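## Task

Place the red earphones in the small chest's lowest drawer and the white earphones in its middle drawer, then make sure all drawers are closed and the chest is still standing upright.

## Robot and tools

Robot: two arms, left_arm and right_arm, each with a parallel two-finger gripper. Fingers point along the gripper's +z axis and open and close along its y axis. The reported end_effector_position is the spot between the finger pads, roughly 1 cm behind the tips.

Frames. The scene frame has its origin at table height, halfway between the arms' nominal bases, a little behind the near table edge; +z is up, +x reaches out over the table, and left_arm sits on the +y side (arm names do not match image left/right). Calibrated bases: left_arm at (-0.002, +0.311, +0.011) m, right_arm at (+0.008, -0.270, +0.010) m, both nearly level. Every hand pose, velocity, target and offset for an arm is in that arm's own base frame; fixed cameras and the table use the scene frame. Printed positions and orientations may be off by a few centimetres, worse at long reach.

execute_actions(actions, cameras). actions is a list of actions; each action is a table of at most 15 rows, one row per 1/30 s step; if shorter, its final row repeats to fill 15 steps. Every row is a single flat list of 14 numbers in [-1, 1] covering both arms: dx, dy, dz, rx, ry, rz, opening for left_arm, then the same seven for right_arm. The six pose numbers are an offset, not a pose: they are measured from that arm's Hand target as it was when the action began, in the arm's base axes, and every row counts from that same start, not from the row before. Scale: 1.0 equals 0.6 m for dx, dy, dz and 180 degrees for the rotation vector rx, ry, rz (rotation about the Hand target position). A translation longer than 1.0 is shortened. Sending the same offset again moves further. Six zeros re-request the current Hand target. opening is absolute: +1 is fully open (0.094 m), -1 closed; a 0 is a real command, so repeat an arm's current opening to leave it alone. An empty actions list returns images, the scene number and the task. cameras: names to show, ["all"], or []; an unknown name voids the call.

move(target, speed, blend, opening_speed, grip_force, blocking, cameras). target is one 14-number row laid out as above, or a list of up to 15 such rows; every row is an offset from the Hand targets at the start of the move, not from the previous row. Paths are straight lines ending together, at least 0.5 s, capped at 10 s for the whole list. speed: m/s, 0.002 to 2.9, default 0.25 (turning up to twice that in rad/s), one value or one per target. blend: corner rounding in m for lists; 0 means stop at each point. opening_speed: rate of opening change per second on the -1 to +1 scale, at least 0.2; use it to close gently. grip_force: newtons per finger pad, 10 to 50, one value or one per arm; it persists, and lower values close slowly. blocking=false returns after about 0.5 s while the move keeps running. Paths ignore obstacles and the other arm; faster moves lag more and hit harder, and a target set deep beyond a contact presses harder. Route around an arm's own base rather than near it. The result adds a move: line: done (within 10 mm and 2 degrees), off_target, moving, held (a check blocked it, or the clearance check stopped everything) or fault, plus limits such as paced or held.

wait(seconds 0 to 10, cameras) lets time pass holding the last commands; a running move continues. stop(cameras) brakes a running move, needing some distance. zoom_image(camera, region [x0, y0, x1, y1] in pixels, max 504 by 504) enlarges part of the newest image from cam_high, cam_low, cam_left_wrist or cam_right_wrist (all 896x504). finished_scene(scene) ends the current scene, given its number, and cannot be reversed; the goal must hold on its own afterwards.

Results: Hand target is the last commanded pose after clipping, and next offsets start from it. The gripper often rests short of it; if still short after a fresh command, send the gap as an extra offset. Orientation commands are clipped to within 40 degrees of the measured one. Check position and tilt after each move and correct tilt. grip_measured uses the opening scale; empty it may read up to 2.5 mm wide, and on a firmly held part somewhat narrower than the part. grip_effort_nm is gripper motor effort (negative closing) and is not a pad force. Joint torques include arm weight. A Joint velocities line reading within noise means that arm is still. MOTOR HOT appears at 75 °C; at 90 °C the arm folds and goes idle; at 100 °C it drops. Avoid long holds at full stretch or pushing toward unreachable poses.

Avoid: objects leaving the table, drops, releasing moving items, slamming drawers or the chest, hard hits on the bar, plate or rail beneath the bases (no warning is given), grippers or wrist cameras touching each other, straining camera cables, and any gripper closing on the other arm. To end a push, command the target back past the gripper. Loose objects may occasionally be nudged by outside disturbances.

Each tool is called after "Request:" in YAML: its name, and indented under it one key for each argument.

## Session

Request:
execute_actions:
  actions: []

Scene clock: 0.00 s.
left_arm: end_effector_position=(+0.3963, -0.0049, +0.0842) grip_measured=+1.000 grip_effort_nm=n/a end_effector_quat_wxyz=(+0.575, -0.009, +0.816, +0.055) | right_arm: end_effector_position=(+0.4028, -0.0280, +0.0977) grip_measured=+1.000 grip_effort_nm=n/a end_effector_quat_wxyz=(+0.583, +0.086, +0.807, -0.034)
Joint positions: left_arm=[-0.095 1.591 0.365 0.879 -0.19 0.016 0.094] | right_arm=[-0.004 1.559 0.4 0.831 0.152 0.099 0.094]
Joint velocities: within noise
Joint torques (N m): no reading
Motor temperatures (°C): left_arm=[24 26 34 31 26 29 26] | right_arm=[25 33 32 32 28 26 25]
Heat: left arm: 34 °C; right arm: 33 °C.
Hand target: left_arm +0.4000, -0.0062, +0.0931; +0.586, -0.010, +0.809, +0.053 | right_arm +0.4065, -0.0286, +0.1073; +0.594, +0.087, +0.799, -0.034
Tool commands: left_gripper/opening=+1.0 right_gripper/opening=+1.0

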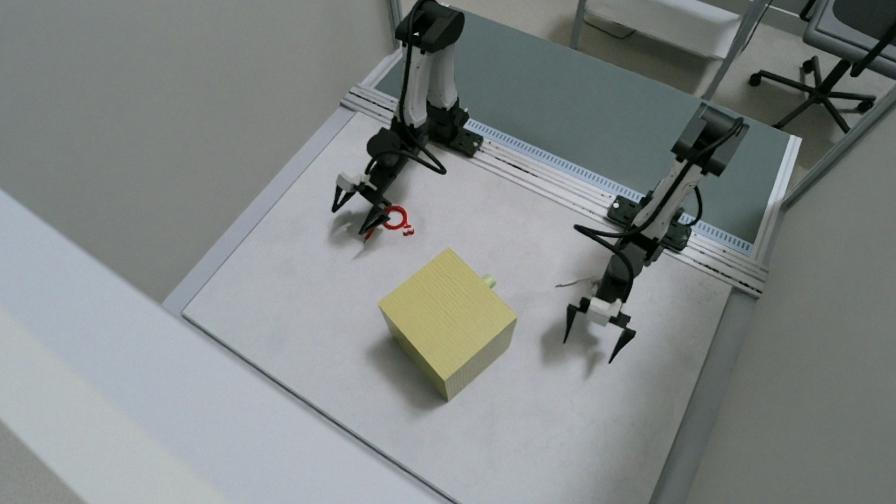

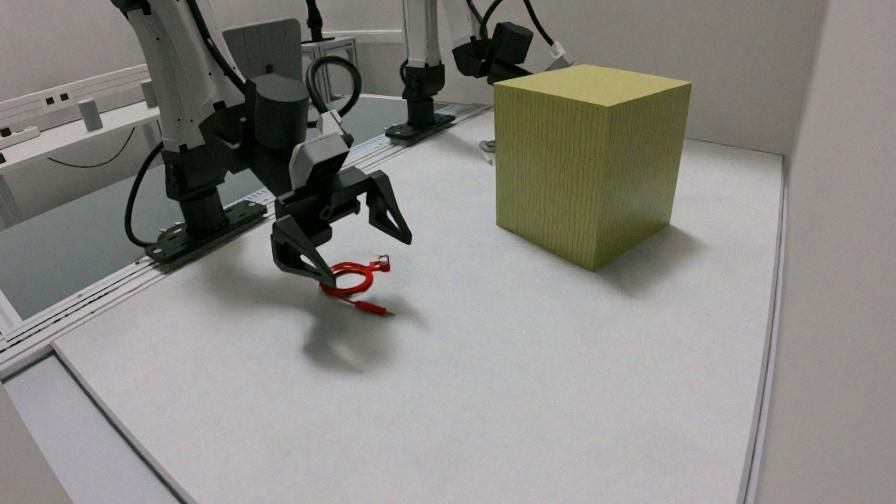

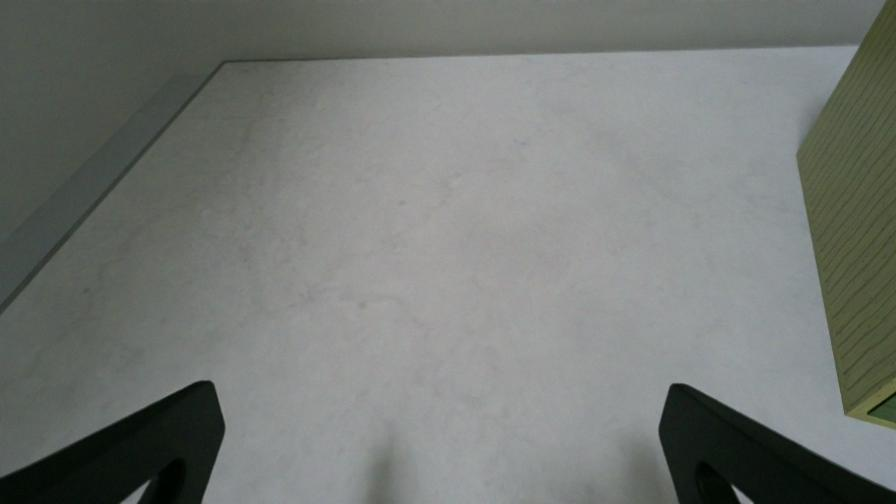

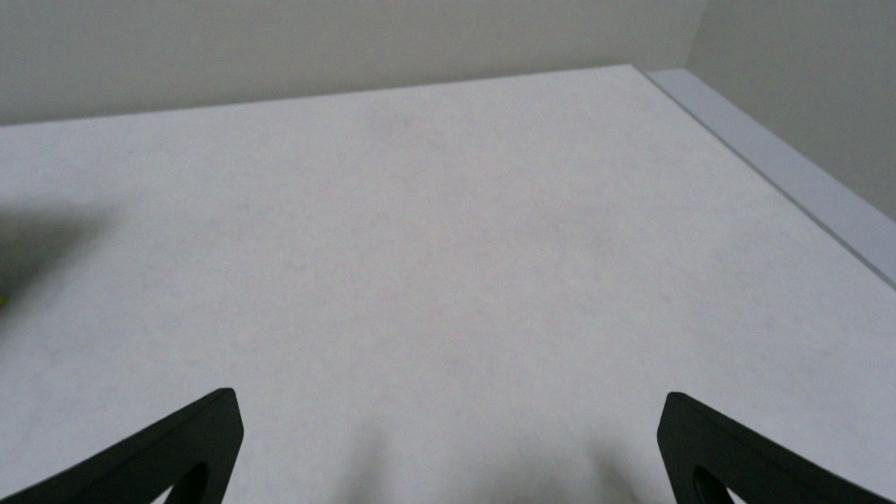

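Request:
zoom_image:
  camera: "cam_high"
  region: [320, 160, 640, 420]

Request:
zoom_image:
  camera: "cam_low"
  region: [240, 40, 720, 360]

Scaled by 1.575 from the camera's 896x504 image, which has a finer 1280x720 frame.

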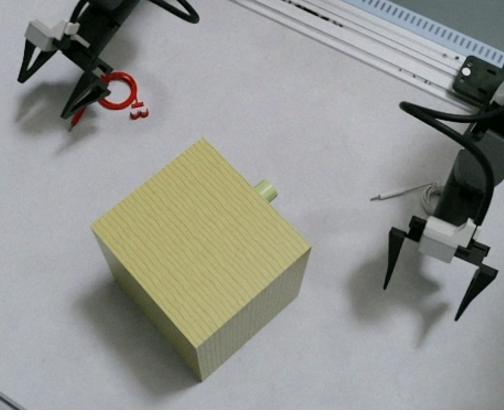

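Scaled by 1.050 from the camera's 896x504 image, which has a finer 1280x720 frame.

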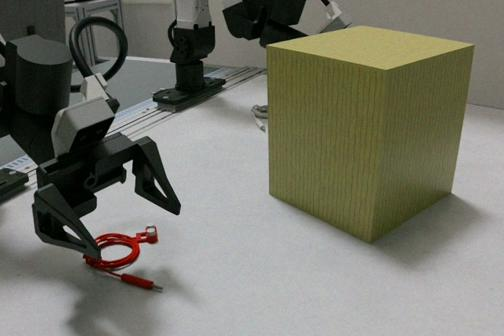

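Request:
move:
  target: [-0.335, -0.2013, 0.0748, -0.0413, -0.0953, -0.1663, 1.0, -0.261, 0.098, 0.071, 0.0067, 0.239, 0.0604, 1.0]
  speed: 0.35
  cameras: ["all"]

Scene clock: 143.67 s.
left_arm: end_effector_position=(+0.1997, -0.1279, +0.1390) grip_measured=+1.000 grip_effort_nm=0.01 end_effector_quat_wxyz=(+0.653, +0.146, +0.734, -0.117) | right_arm: end_effector_position=(+0.2437, +0.0256, +0.1384) grip_measured=+1.000 grip_effort_nm=0.00 end_effector_quat_wxyz=(+0.246, -0.001, +0.969, -0.009)
Joint positions: left_arm=[-1.031 0.016 -0.01 -0.127 -0.653 -0.074 0.094] | right_arm=[0.176 0.999 0.843 -0.926 0.101 0.148 0.094]
Joint torques (N m): left_arm=[-0.39 1.18 7.08 2.05 -0.06 -0.01] | right_arm=[0.46 -1.16 9.52 1.3 0.08 0.1]
Motor temperatures (°C): left_arm=[24 28 36 43 25 28 25] | right_arm=[25 35 39 47 27 26 25]
Heat: left arm: 43 °C; right arm: 47 °C.
Hand target: left_arm +0.1990, -0.1270, +0.1380; +0.690, +0.154, +0.690, -0.154 | right_arm +0.2499, +0.0302, +0.1499; +0.260, +0.000, +0.966, +0.000
Off the commanded pose: left_arm 0.002 m, 8 deg | right_arm 0.014 m, 2 deg.
joint sent to its limit (left arm) — joint 2 (shoulder), lower limit; joint 3 (elbow), lower limit, where the elbow is as bent as it goes. The joint targets are off in orientation, not in position.
move: off_target (left_arm, right_arm)

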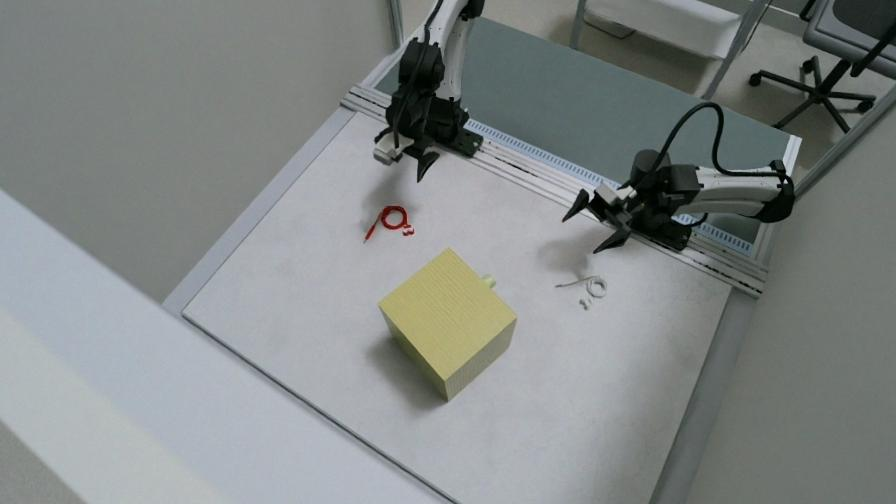

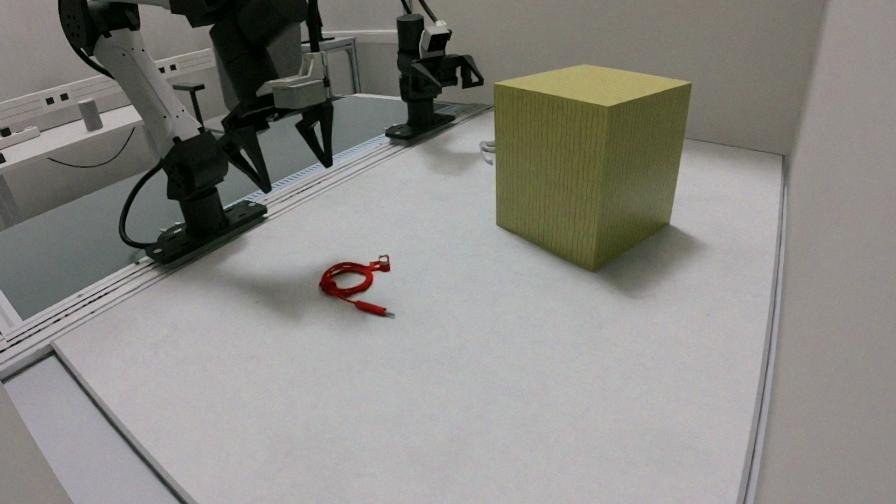

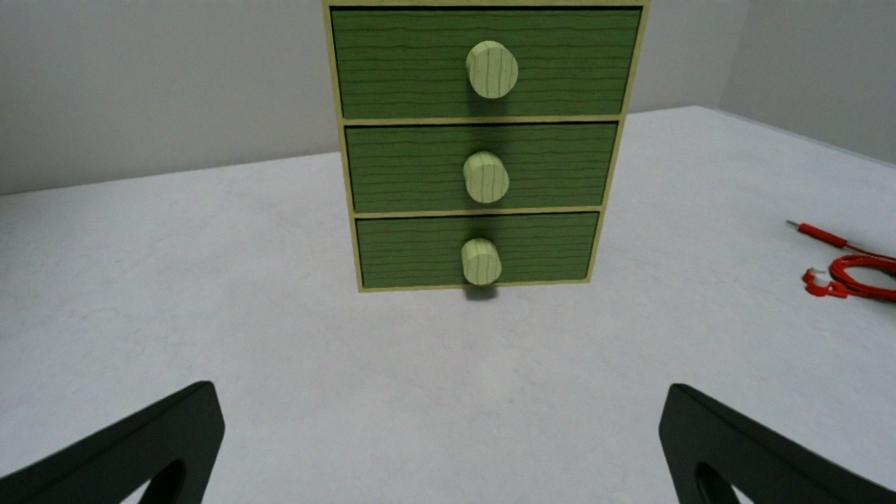

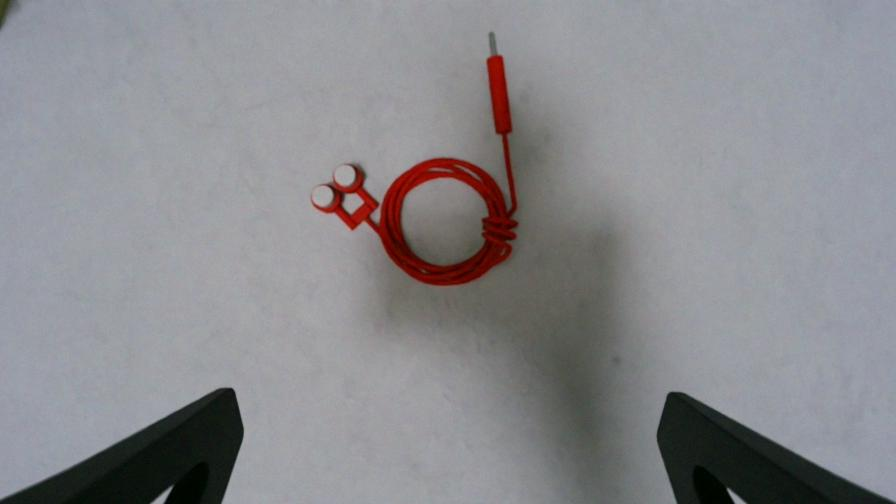

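Request:
move:
  target: [0.265, -0.1567, -0.1617, 0.0389, 0.0734, 0.0392, 1.0, 0.137, -0.0065, -0.1023, -0.1311, 0.1311, 0.4874, 1.0]
  speed: 0.13
  cameras: ["all"]

Scene clock: 321.67 s.
left_arm: end_effector_position=(+0.3522, -0.2152, +0.0332) grip_measured=+1.000 grip_effort_nm=0.01 end_effector_quat_wxyz=(+0.593, +0.137, +0.790, -0.074) | right_arm: end_effector_position=(+0.3258, +0.0254, +0.0826) grip_measured=+1.000 grip_effort_nm=0.00 end_effector_quat_wxyz=(+0.004, +0.701, -0.713, -0.008)
Joint positions: left_arm=[-0.713 2.007 0.408 1.284 -0.4 -0.079 0.094] | right_arm=[0.074 1.807 1.409 -1.19 -0.008 -1.479 0.094]
Joint torques (N m): left_arm=[0.66 -5.64 4.94 2.35 0.16 0.14] | right_arm=[0.32 -5.98 8.14 0.09 0.18 -0.21]
Motor temperatures (°C): left_arm=[24 25 37 46 25 28 25] | right_arm=[25 31 49 38 27 26 25]
Heat: left arm: 46 °C; right arm: 49 °C.
Hand target: left_arm +0.3580, -0.2209, +0.0410; +0.604, +0.134, +0.781, -0.085 | right_arm +0.3322, +0.0262, +0.0885; +0.000, +0.707, -0.708, +0.000
Off the commanded pose: left_arm 0.011 m, 2 deg | right_arm 0.009 m, 1 deg.
move: off_target (left_arm)

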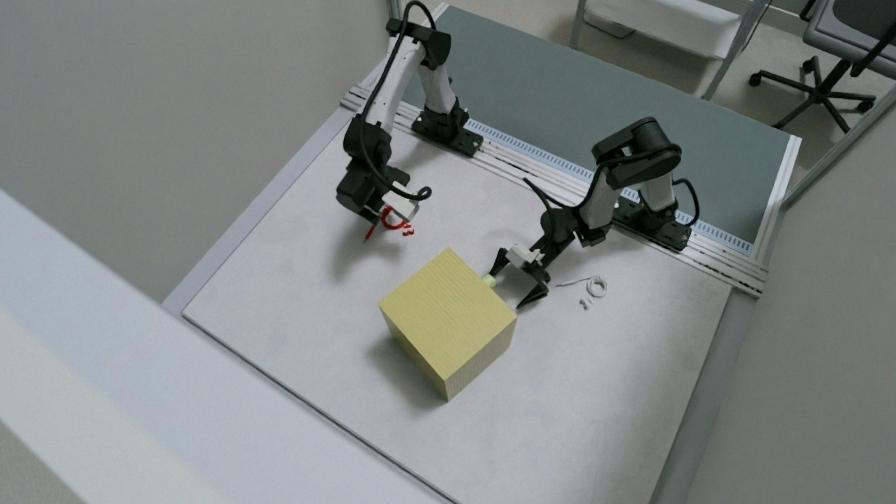

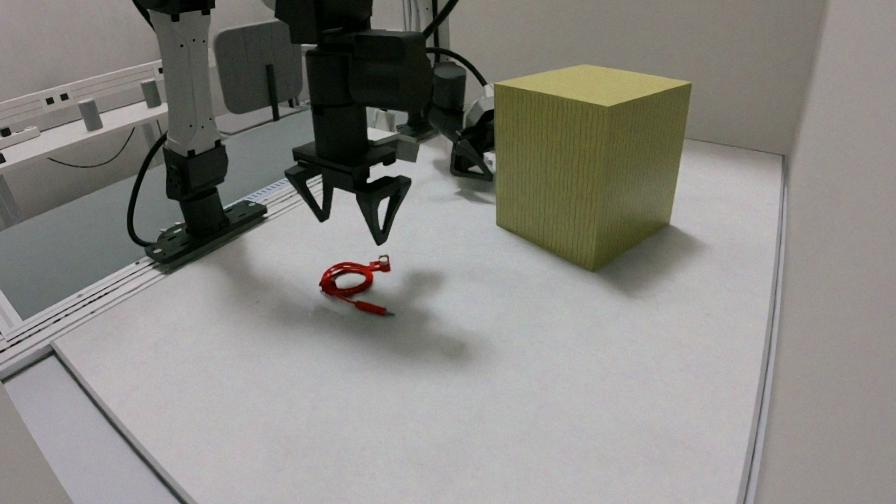

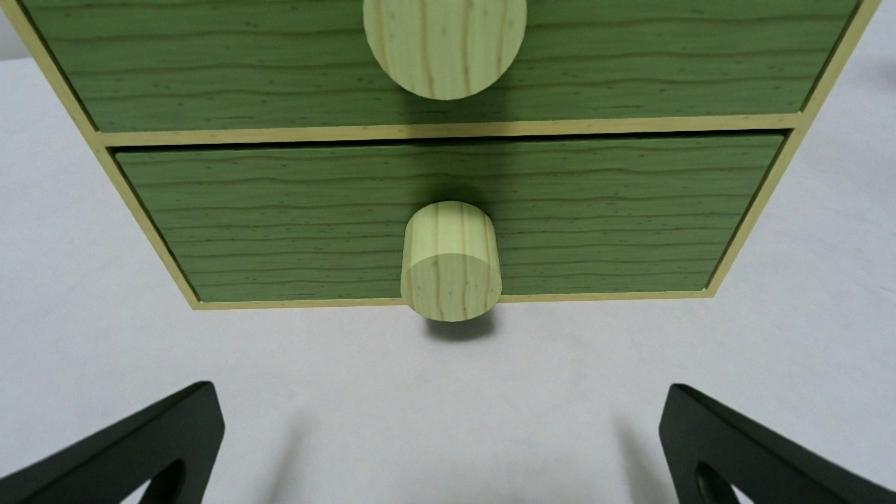

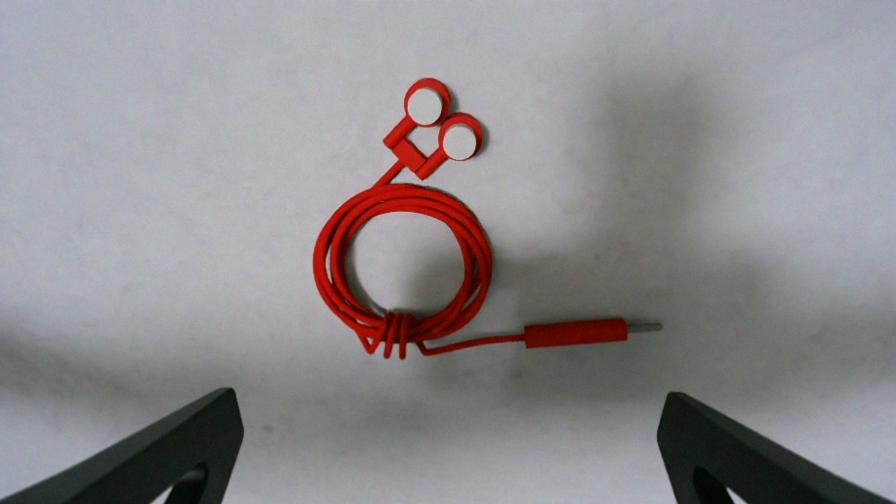

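Request:
move:
  target:
    - [0.032, -0.0086, -0.0362, 0, 0, 0.0106, 1.0, 0.0165, -0.019, -0.0817, 0, 0, 0, -0.15]
    - [0.1055, -0.0283, -0.0362, 0, 0, 0.0106, 1.0, 0.0165, -0.019, -0.0817, 0, 0, 0, -0.15]
  speed: [0.15, 0.1]
  blend: [0.01, 0]
  cameras: ["cam_high", "cam_low", "cam_left_wrist", "cam_right_wrist"]

Scene clock: 374.47 s.
left_arm: end_effector_position=(+0.4138, -0.2335, +0.0134) grip_measured=+1.000 grip_effort_nm=0.01 end_effector_quat_wxyz=(+0.597, +0.121, +0.790, -0.069) | right_arm: end_effector_position=(+0.3390, +0.0180, +0.0397) grip_measured=-0.148 grip_effort_nm=-0.08 end_effector_quat_wxyz=(+0.003, +0.705, -0.709, -0.006)
Joint positions: left_arm=[-0.644 2.204 0.669 1.234 -0.361 -0.072 0.094] | right_arm=[0.05 1.888 1.339 -1.034 -0.006 -1.515 0.04]
Joint torques (N m): left_arm=[0.99 -7.21 6.06 2.17 0.18 0.19] | right_arm=[-0.69 -6.69 5.48 0.32 0.16 -0.17]
Motor temperatures (°C): left_arm=[24 29 36 48 25 28 25] | right_arm=[25 36 47 33 26 26 25]
Heat: left arm: 48 °C; right arm: 47 °C.
Hand target: left_arm +0.4212, -0.2380, +0.0192; +0.605, +0.121, +0.783, -0.075 | right_arm +0.3420, +0.0148, +0.0394; +0.000, +0.707, -0.707, +0.000
Off the commanded pose: left_arm 0.011 m, 1 deg | right_arm 0.004 m, 1 deg.
move: off_target (left_arm)

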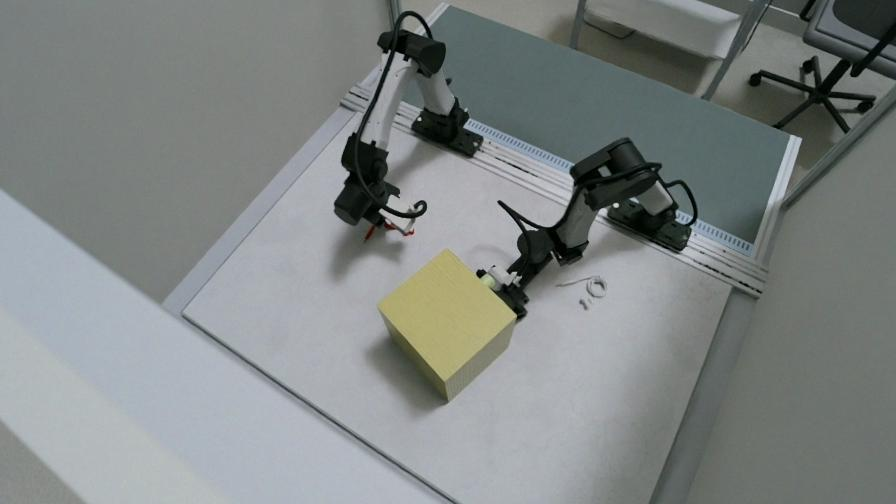

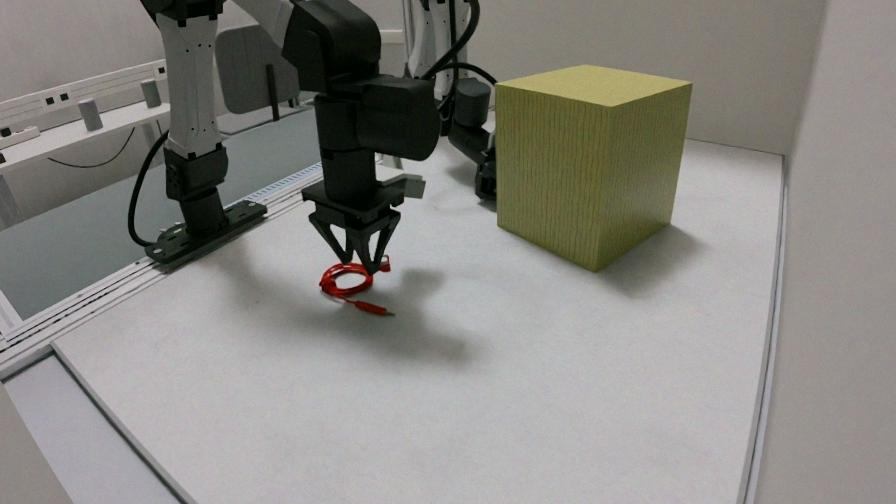

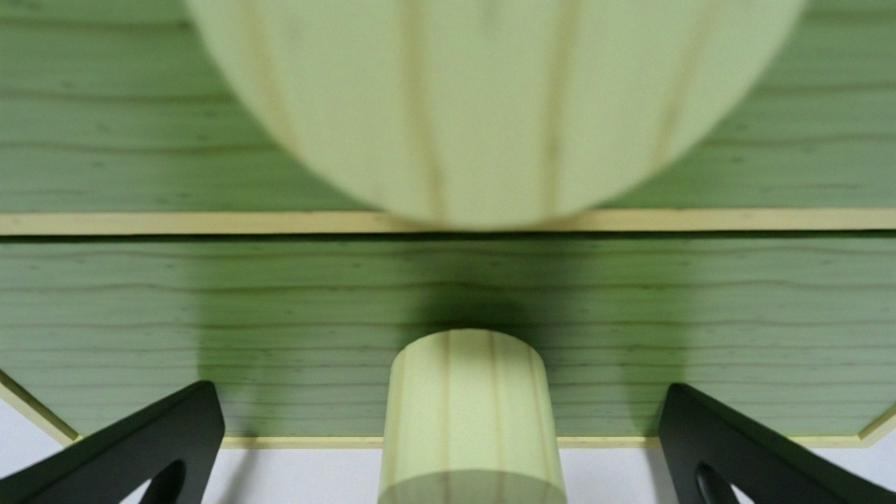

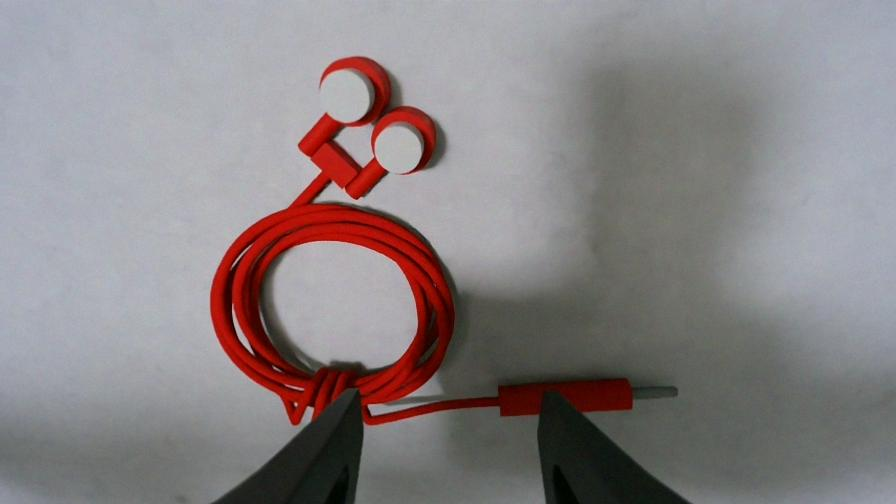

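Request:
move:
  target:
    - [-0.0018, -0.0063, -0.0067, 0, 0, 0, 1.0, -0.01, 0.0, -0.045, 0, 0, 0, -0.15]
    - [-0.0018, -0.0063, -0.0067, 0, 0, 0, -0.5, -0.01, 0.0, -0.0603, 0, 0, 0, -0.15]
  speed: [0.08, 0.04]
  blend: [0.005, 0]
  opening_speed: 1.5
  cameras: ["cam_left_wrist", "cam_right_wrist", "cam_low"]

Scene clock: 402.60 s.
left_arm: end_effector_position=(+0.4141, -0.2344, +0.0064) grip_measured=-0.434 grip_effort_nm=-1.01 end_effector_quat_wxyz=(+0.592, +0.124, +0.793, -0.067) | right_arm: end_effector_position=(+0.3347, +0.0178, +0.0057) grip_measured=-0.148 grip_effort_nm=-0.08 end_effector_quat_wxyz=(+0.000, +0.705, -0.709, -0.004)
Joint positions: left_arm=[-0.644 2.225 0.678 1.232 -0.359 -0.072 0.027] | right_arm=[0.05 1.913 1.228 -0.891 -0.006 -1.515 0.04]
Joint torques (N m): left_arm=[-0.05 -7.32 5.85 2.26 0.01 0.13] | right_arm=[-0.55 -6.23 5.03 0.34 0.16 -0.19]
Heat: left arm: 50 °C; right arm: 46 °C.
Hand target: left_arm +0.4203, -0.2417, +0.0153; +0.605, +0.121, +0.783, -0.075 | right_arm +0.3361, +0.0148, +0.0034; +0.000, +0.707, -0.708, +0.000
Off the commanded pose: left_arm 0.013 m, 2 deg | right_arm 0.004 m, 0 deg.
move: off_target (left_arm); blend cut to 0.0046 m at target 1; target 2's new opening was sent with left_arm's hand 0.014 m and 2 deg from that target
Images, in order (width x height): cam_low 896x504, cam_left_wrist 896x504, cam_right_wrist 896x504.

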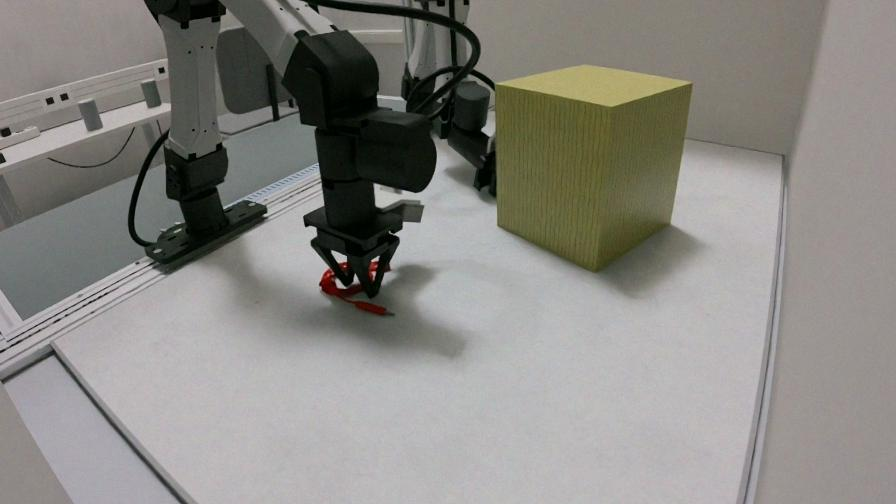

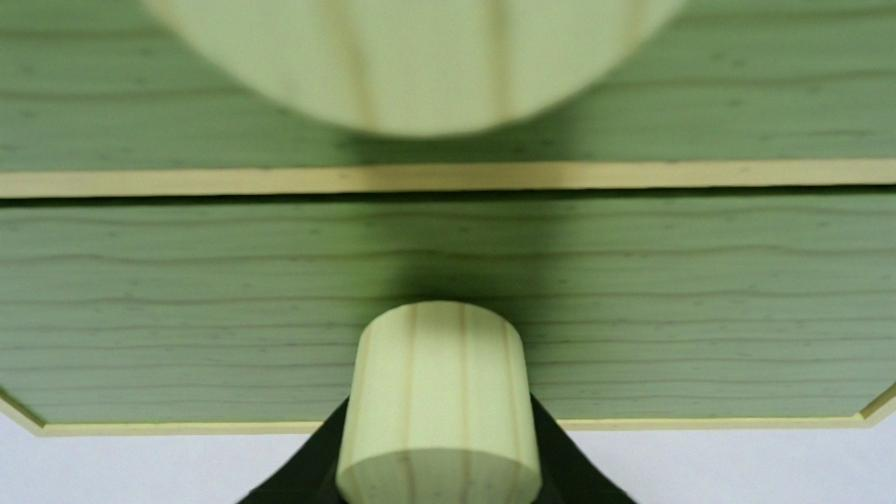

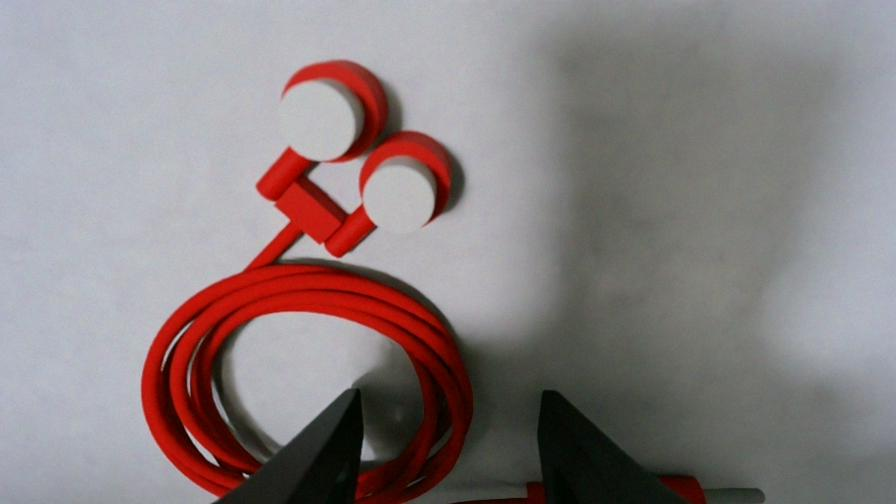

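Request:
zoom_image:
  camera: "cam_low"
  region: [290, 220, 430, 330]

Request:
zoom_image:
  camera: "cam_right_wrist"
  region: [300, 300, 600, 504]

Scaled by 3.600 from the camera's 896x504 image, which has a finer 1280x720 frame.

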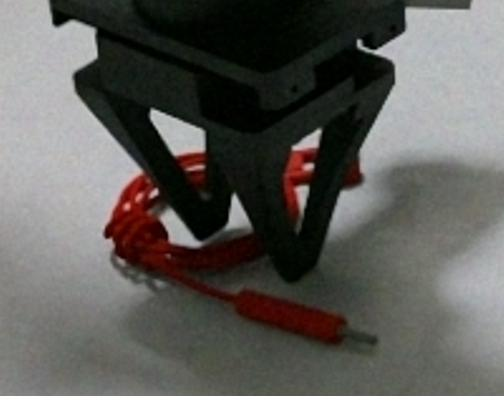

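Scaled by 1.680 from the camera's 896x504 image, which has a finer 1280x720 frame.

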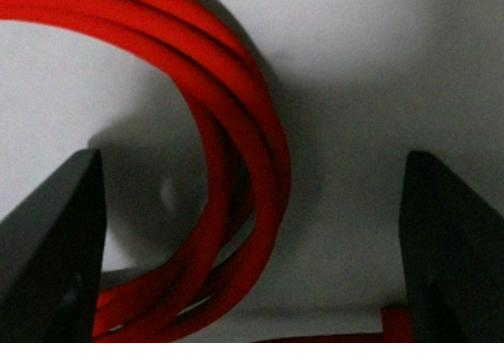

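Request:
move:
  target:
    - [-0.185, 0.0507, 0, 0, 0, 0, -0.5, 0.0, 0.0, -0.0075, 0, 0, 0, -0.15]
    - [-0.185, 0.0507, 0, 0, 0, 0, -0.5, 0.0, 0.0, -0.0075, 0, 0, 0, -0.92]
    - [-0.185, 0.0507, 0, 0, 0, 0, -0.5, 0.0, 0.0, 0.2, 0, 0, 0, -0.92]
  speed: [0.08, 0.08, 0.15]
  grip_force: [50, 25]
  cameras: ["cam_high", "cam_low", "cam_left_wrist", "cam_right_wrist"]

Scene clock: 448.83 s.
left_arm: end_effector_position=(+0.3132, -0.2088, +0.0021) grip_measured=-0.434 grip_effort_nm=-1.02 end_effector_quat_wxyz=(+0.583, +0.124, +0.801, -0.058) | right_arm: end_effector_position=(+0.3312, +0.0174, +0.1090) grip_measured=-0.897 grip_effort_nm=-0.57 end_effector_quat_wxyz=(+0.014, +0.705, -0.709, -0.015)
Joint positions: left_arm=[-0.83 2.139 0.313 1.451 -0.544 -0.148 0.027] | right_arm=[0.05 1.839 1.554 -1.327 -0.005 -1.515 0.005]
Joint torques (N m): left_arm=[-0.84 -5.23 -0.65 2.96 -0.07 0.26] | right_arm=[-0.36 -8.21 8.1 0.04 0.17 -0.16]
Motor temperatures (°C): left_arm=[24 31 35 56 25 28 26] | right_arm=[24 38 43 31 26 26 25]
Heat: left arm: 56 °C; right arm: 43 °C.
Hand target: left_arm +0.3092, -0.2113, +0.0152; +0.605, +0.121, +0.783, -0.075 | right_arm +0.3361, +0.0148, +0.1233; +0.000, +0.707, -0.708, +0.000
Off the commanded pose: left_arm 0.014 m, 4 deg | right_arm 0.015 m, 2 deg.
grip_force (N): 50, 25
move: off_target (left_arm, right_arm)

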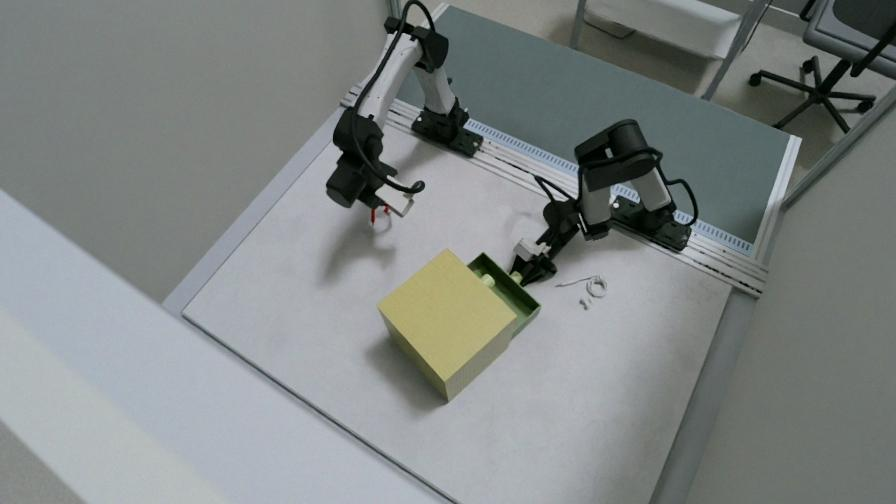

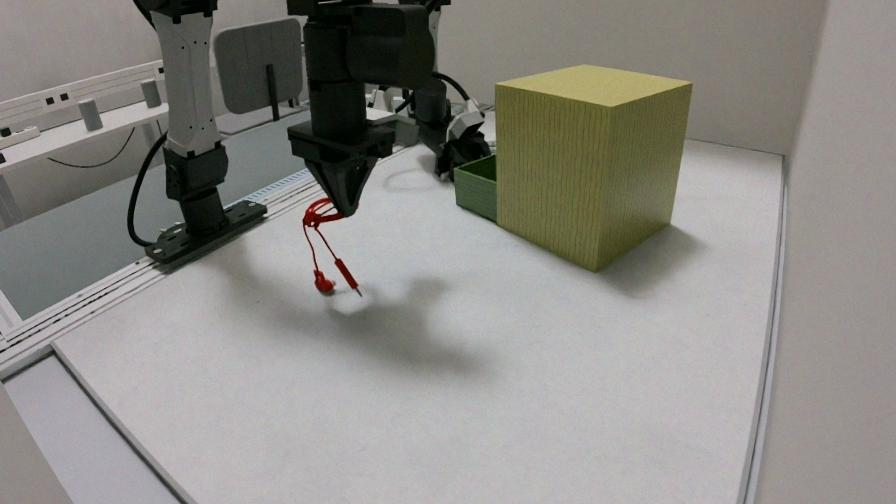

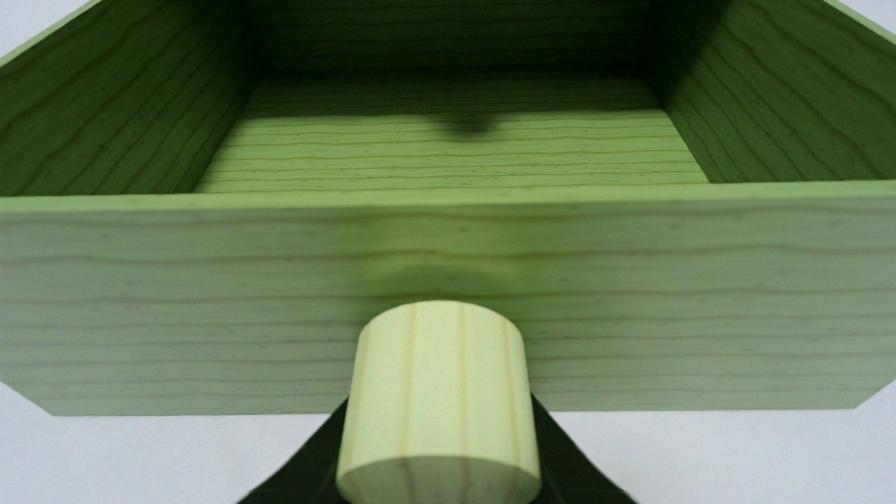

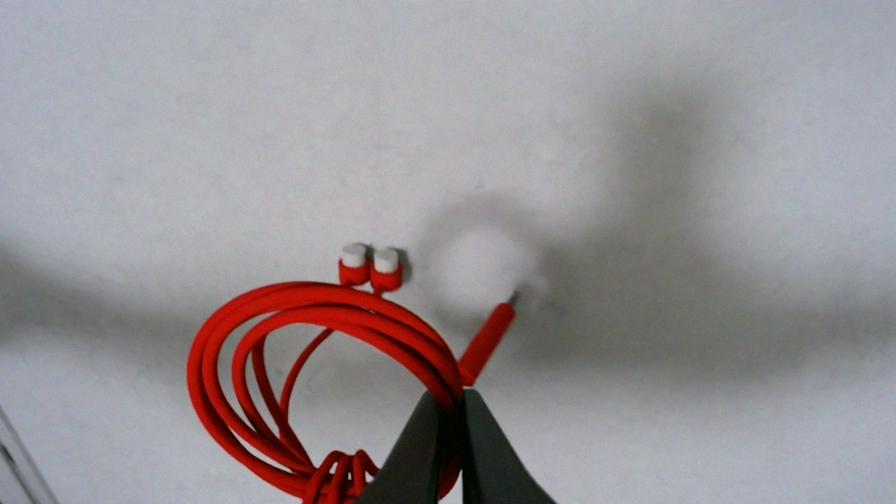

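Request:
move:
  target:
    - [0, 0, 0, 0, 0, 0, 0.4, 0, 0, 0.1, 0, 0, 0, -0.92]
    - [-0.0967, 0.025, 0.0167, 0, 0, 0, 0.4, -0.11, 0.3137, 0.138, 0.0159, -0.0874, 0.1919, -0.92]
    - [-0.1253, 0.2398, 0.2247, 0.0486, 0.2471, 0.0369, 0.4, 0.0848, 0.6087, 0.1312, 0.0318, -0.1747, 0.3837, -0.92]
    - [-0.1253, 0.2398, 0.2247, 0.0486, 0.2471, 0.0369, 0.4, 0.0848, 0.6087, -0.0605, 0.0318, -0.1747, 0.3837, -0.92]
  speed: [0.12, 0.2, 0.22, 0.1]
  blend: [0, 0.02, 0, 0]
  opening_speed: 2.0
  cameras: ["cam_high", "cam_low", "cam_left_wrist", "cam_right_wrist"]

Scene clock: 477.37 s.
left_arm: end_effector_position=(+0.2292, -0.0658, +0.1394) grip_measured=+0.397 grip_effort_nm=0.15 end_effector_quat_wxyz=(+0.247, +0.082, +0.965, -0.018) | right_arm: end_effector_position=(+0.3825, +0.3799, +0.0837) grip_measured=-0.898 grip_effort_nm=-0.57 end_effector_quat_wxyz=(-0.206, +0.954, -0.164, +0.141)
Joint positions: left_arm=[-0.345 0.967 0.832 -0.943 -0.09 -0.152 0.066] | right_arm=[0.778 2.169 1.807 -0.703 -0.011 -2.02 0.005]
Joint torques (N m): left_arm=[0.94 -1.03 10.1 1.32 0.12 0.23] | right_arm=[-0.55 -9.5 6.53 1.36 0.05 -0.14]
Motor temperatures (°C): left_arm=[24 29 34 60 25 28 26] | right_arm=[24 39 45 31 26 26 26]
Heat: left arm: 60 °C; right arm: 45 °C.
Hand target: left_arm +0.2340, -0.0675, +0.1500; +0.257, +0.084, +0.963, -0.023 | right_arm +0.3870, +0.3801, +0.0871; -0.213, +0.952, -0.162, +0.147
Off the commanded pose: left_arm 0.012 m, 1 deg | right_arm 0.006 m, 1 deg.
grip_force (N): 50, 25
move: off_target (left_arm)

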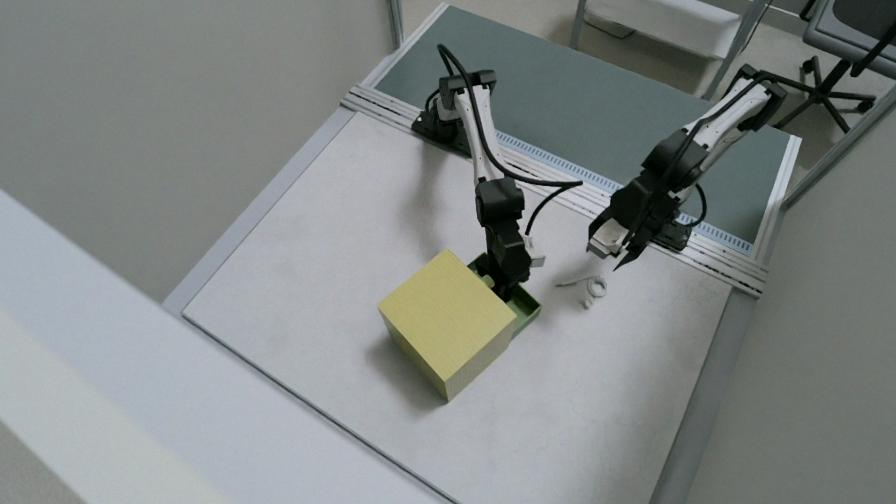

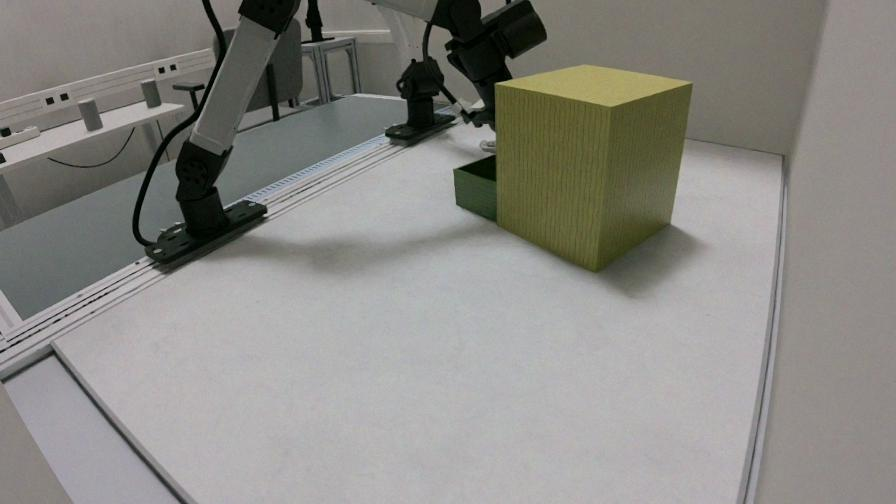

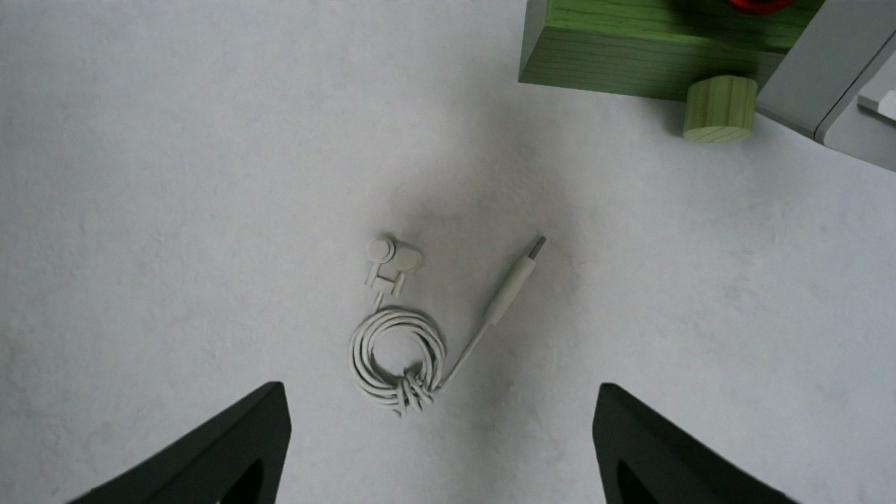

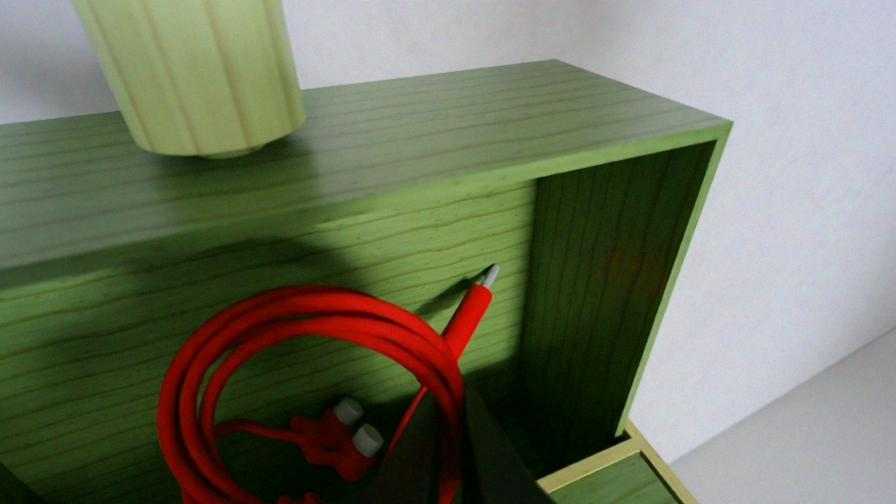

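Request:
move:
  target:
    - [0, 0, 0, 0, 0, 0, 0.4, 0, 0, -0.0417, 0, 0, 0, -0.92]
    - [0, 0, 0, 0, 0, 0, 0.4, 0, 0, -0.0417, 0, 0, 0, -0.3]
    - [0, 0, 0, 0, 0, 0, 0.4, -0.064, -0.0657, 0.1172, 0, 0, 0, -0.3]
    - [0.0287, -0.2147, -0.208, -0.0486, -0.2471, -0.0369, 0.4, -0.2363, -0.4455, 0.2057, -0.0159, 0.0874, -0.1919, -0.3]
  speed: [0.08, 0.08, 0.12, 0.22]
  blend: [0, 0, 0.02, 0]
  cameras: ["cam_high", "cam_left_wrist", "cam_right_wrist"]

Scene clock: 510.43 s.
left_arm: end_effector_position=(+0.2466, -0.1876, +0.0034) grip_measured=+0.397 grip_effort_nm=0.15 end_effector_quat_wxyz=(+0.569, +0.143, +0.809, -0.038) | right_arm: end_effector_position=(+0.2491, +0.1140, +0.2088) grip_measured=-0.302 grip_effort_nm=0.09 end_effector_quat_wxyz=(-0.108, +0.880, -0.455, +0.082)
Joint positions: left_arm=[-1.034 2.041 0.102 1.452 -0.729 -0.231 0.066] | right_arm=[0.427 1.367 1.432 -1.363 -0.003 -1.76 0.033]
Joint torques (N m): left_arm=[0.13 -3.7 0.39 3.23 -0.09 0.25] | right_arm=[-0.5 -4.53 5.67 0.73 -0.03 0.06]
Motor temperatures (°C): left_arm=[23 27 39 50 25 28 25] | right_arm=[24 42 44 33 26 26 26]
Heat: left arm: 50 °C; right arm: 44 °C.
Hand target: left_arm +0.2512, -0.1963, +0.0251; +0.605, +0.121, +0.783, -0.075 | right_arm +0.2452, +0.1128, +0.2105; -0.112, +0.877, -0.460, +0.078
Off the commanded pose: left_arm 0.024 m, 7 deg | right_arm 0.004 m, 1 deg.
joint sent to its limit (left arm) — joint 4 (wrist pitch), upper limit. The joint targets still meet the commanded pose.
grip_force (N): 50, 25
move: off_target (left_arm)
Images, in order (width x height): cam_high 896x504, cam_left_wrist 896x504, cam_right_wrist 896x504.

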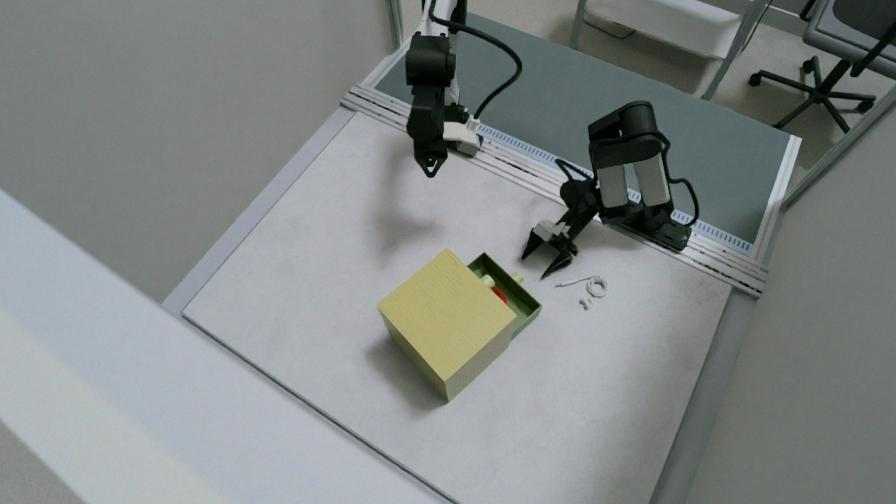

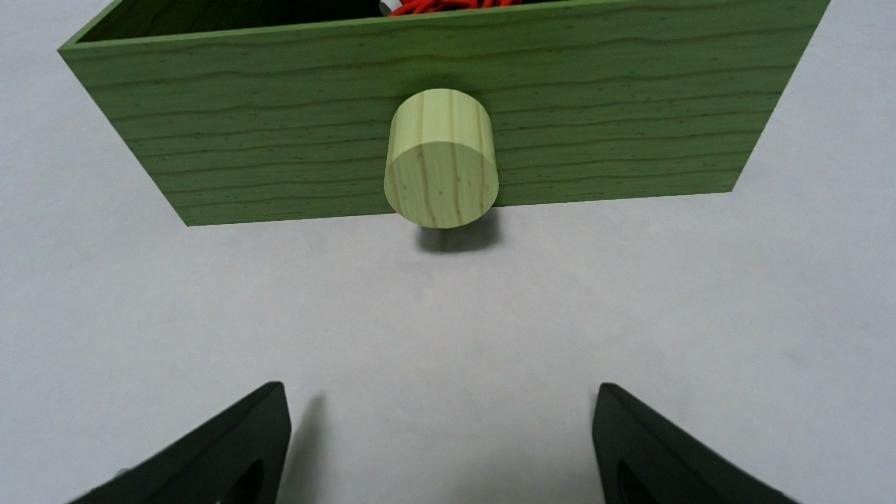

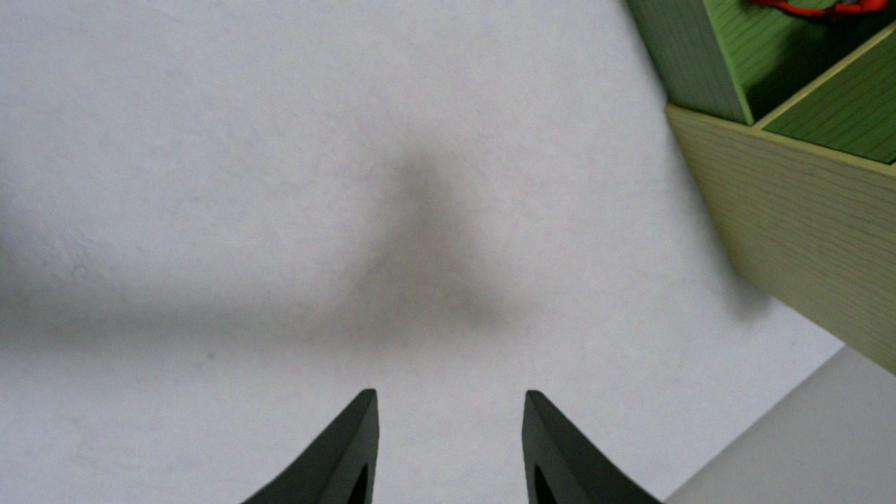

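Request:
zoom_image:
  camera: "cam_high"
  region: [455, 235, 565, 345]

Request:
zoom_image:
  camera: "cam_left_wrist"
  region: [300, 0, 600, 120]

Scaled by 4.582 from the camera's 896x504 image, which has a finer 1280x720 frame.

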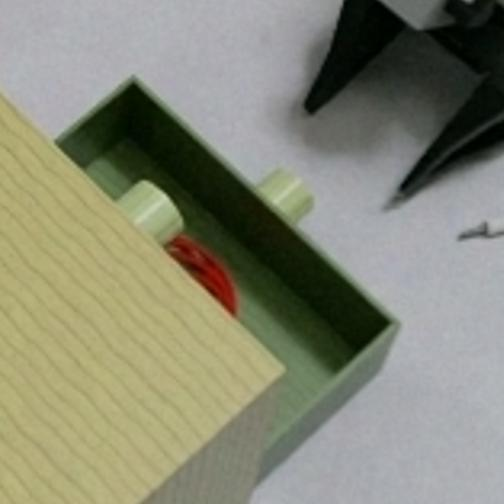

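Scaled by 1.680 from the camera's 896x504 image, which has a finer 1280x720 frame.

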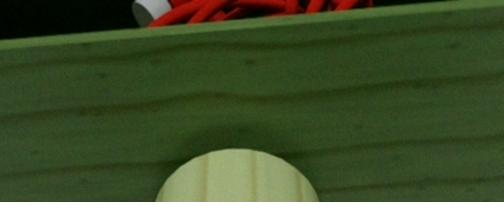

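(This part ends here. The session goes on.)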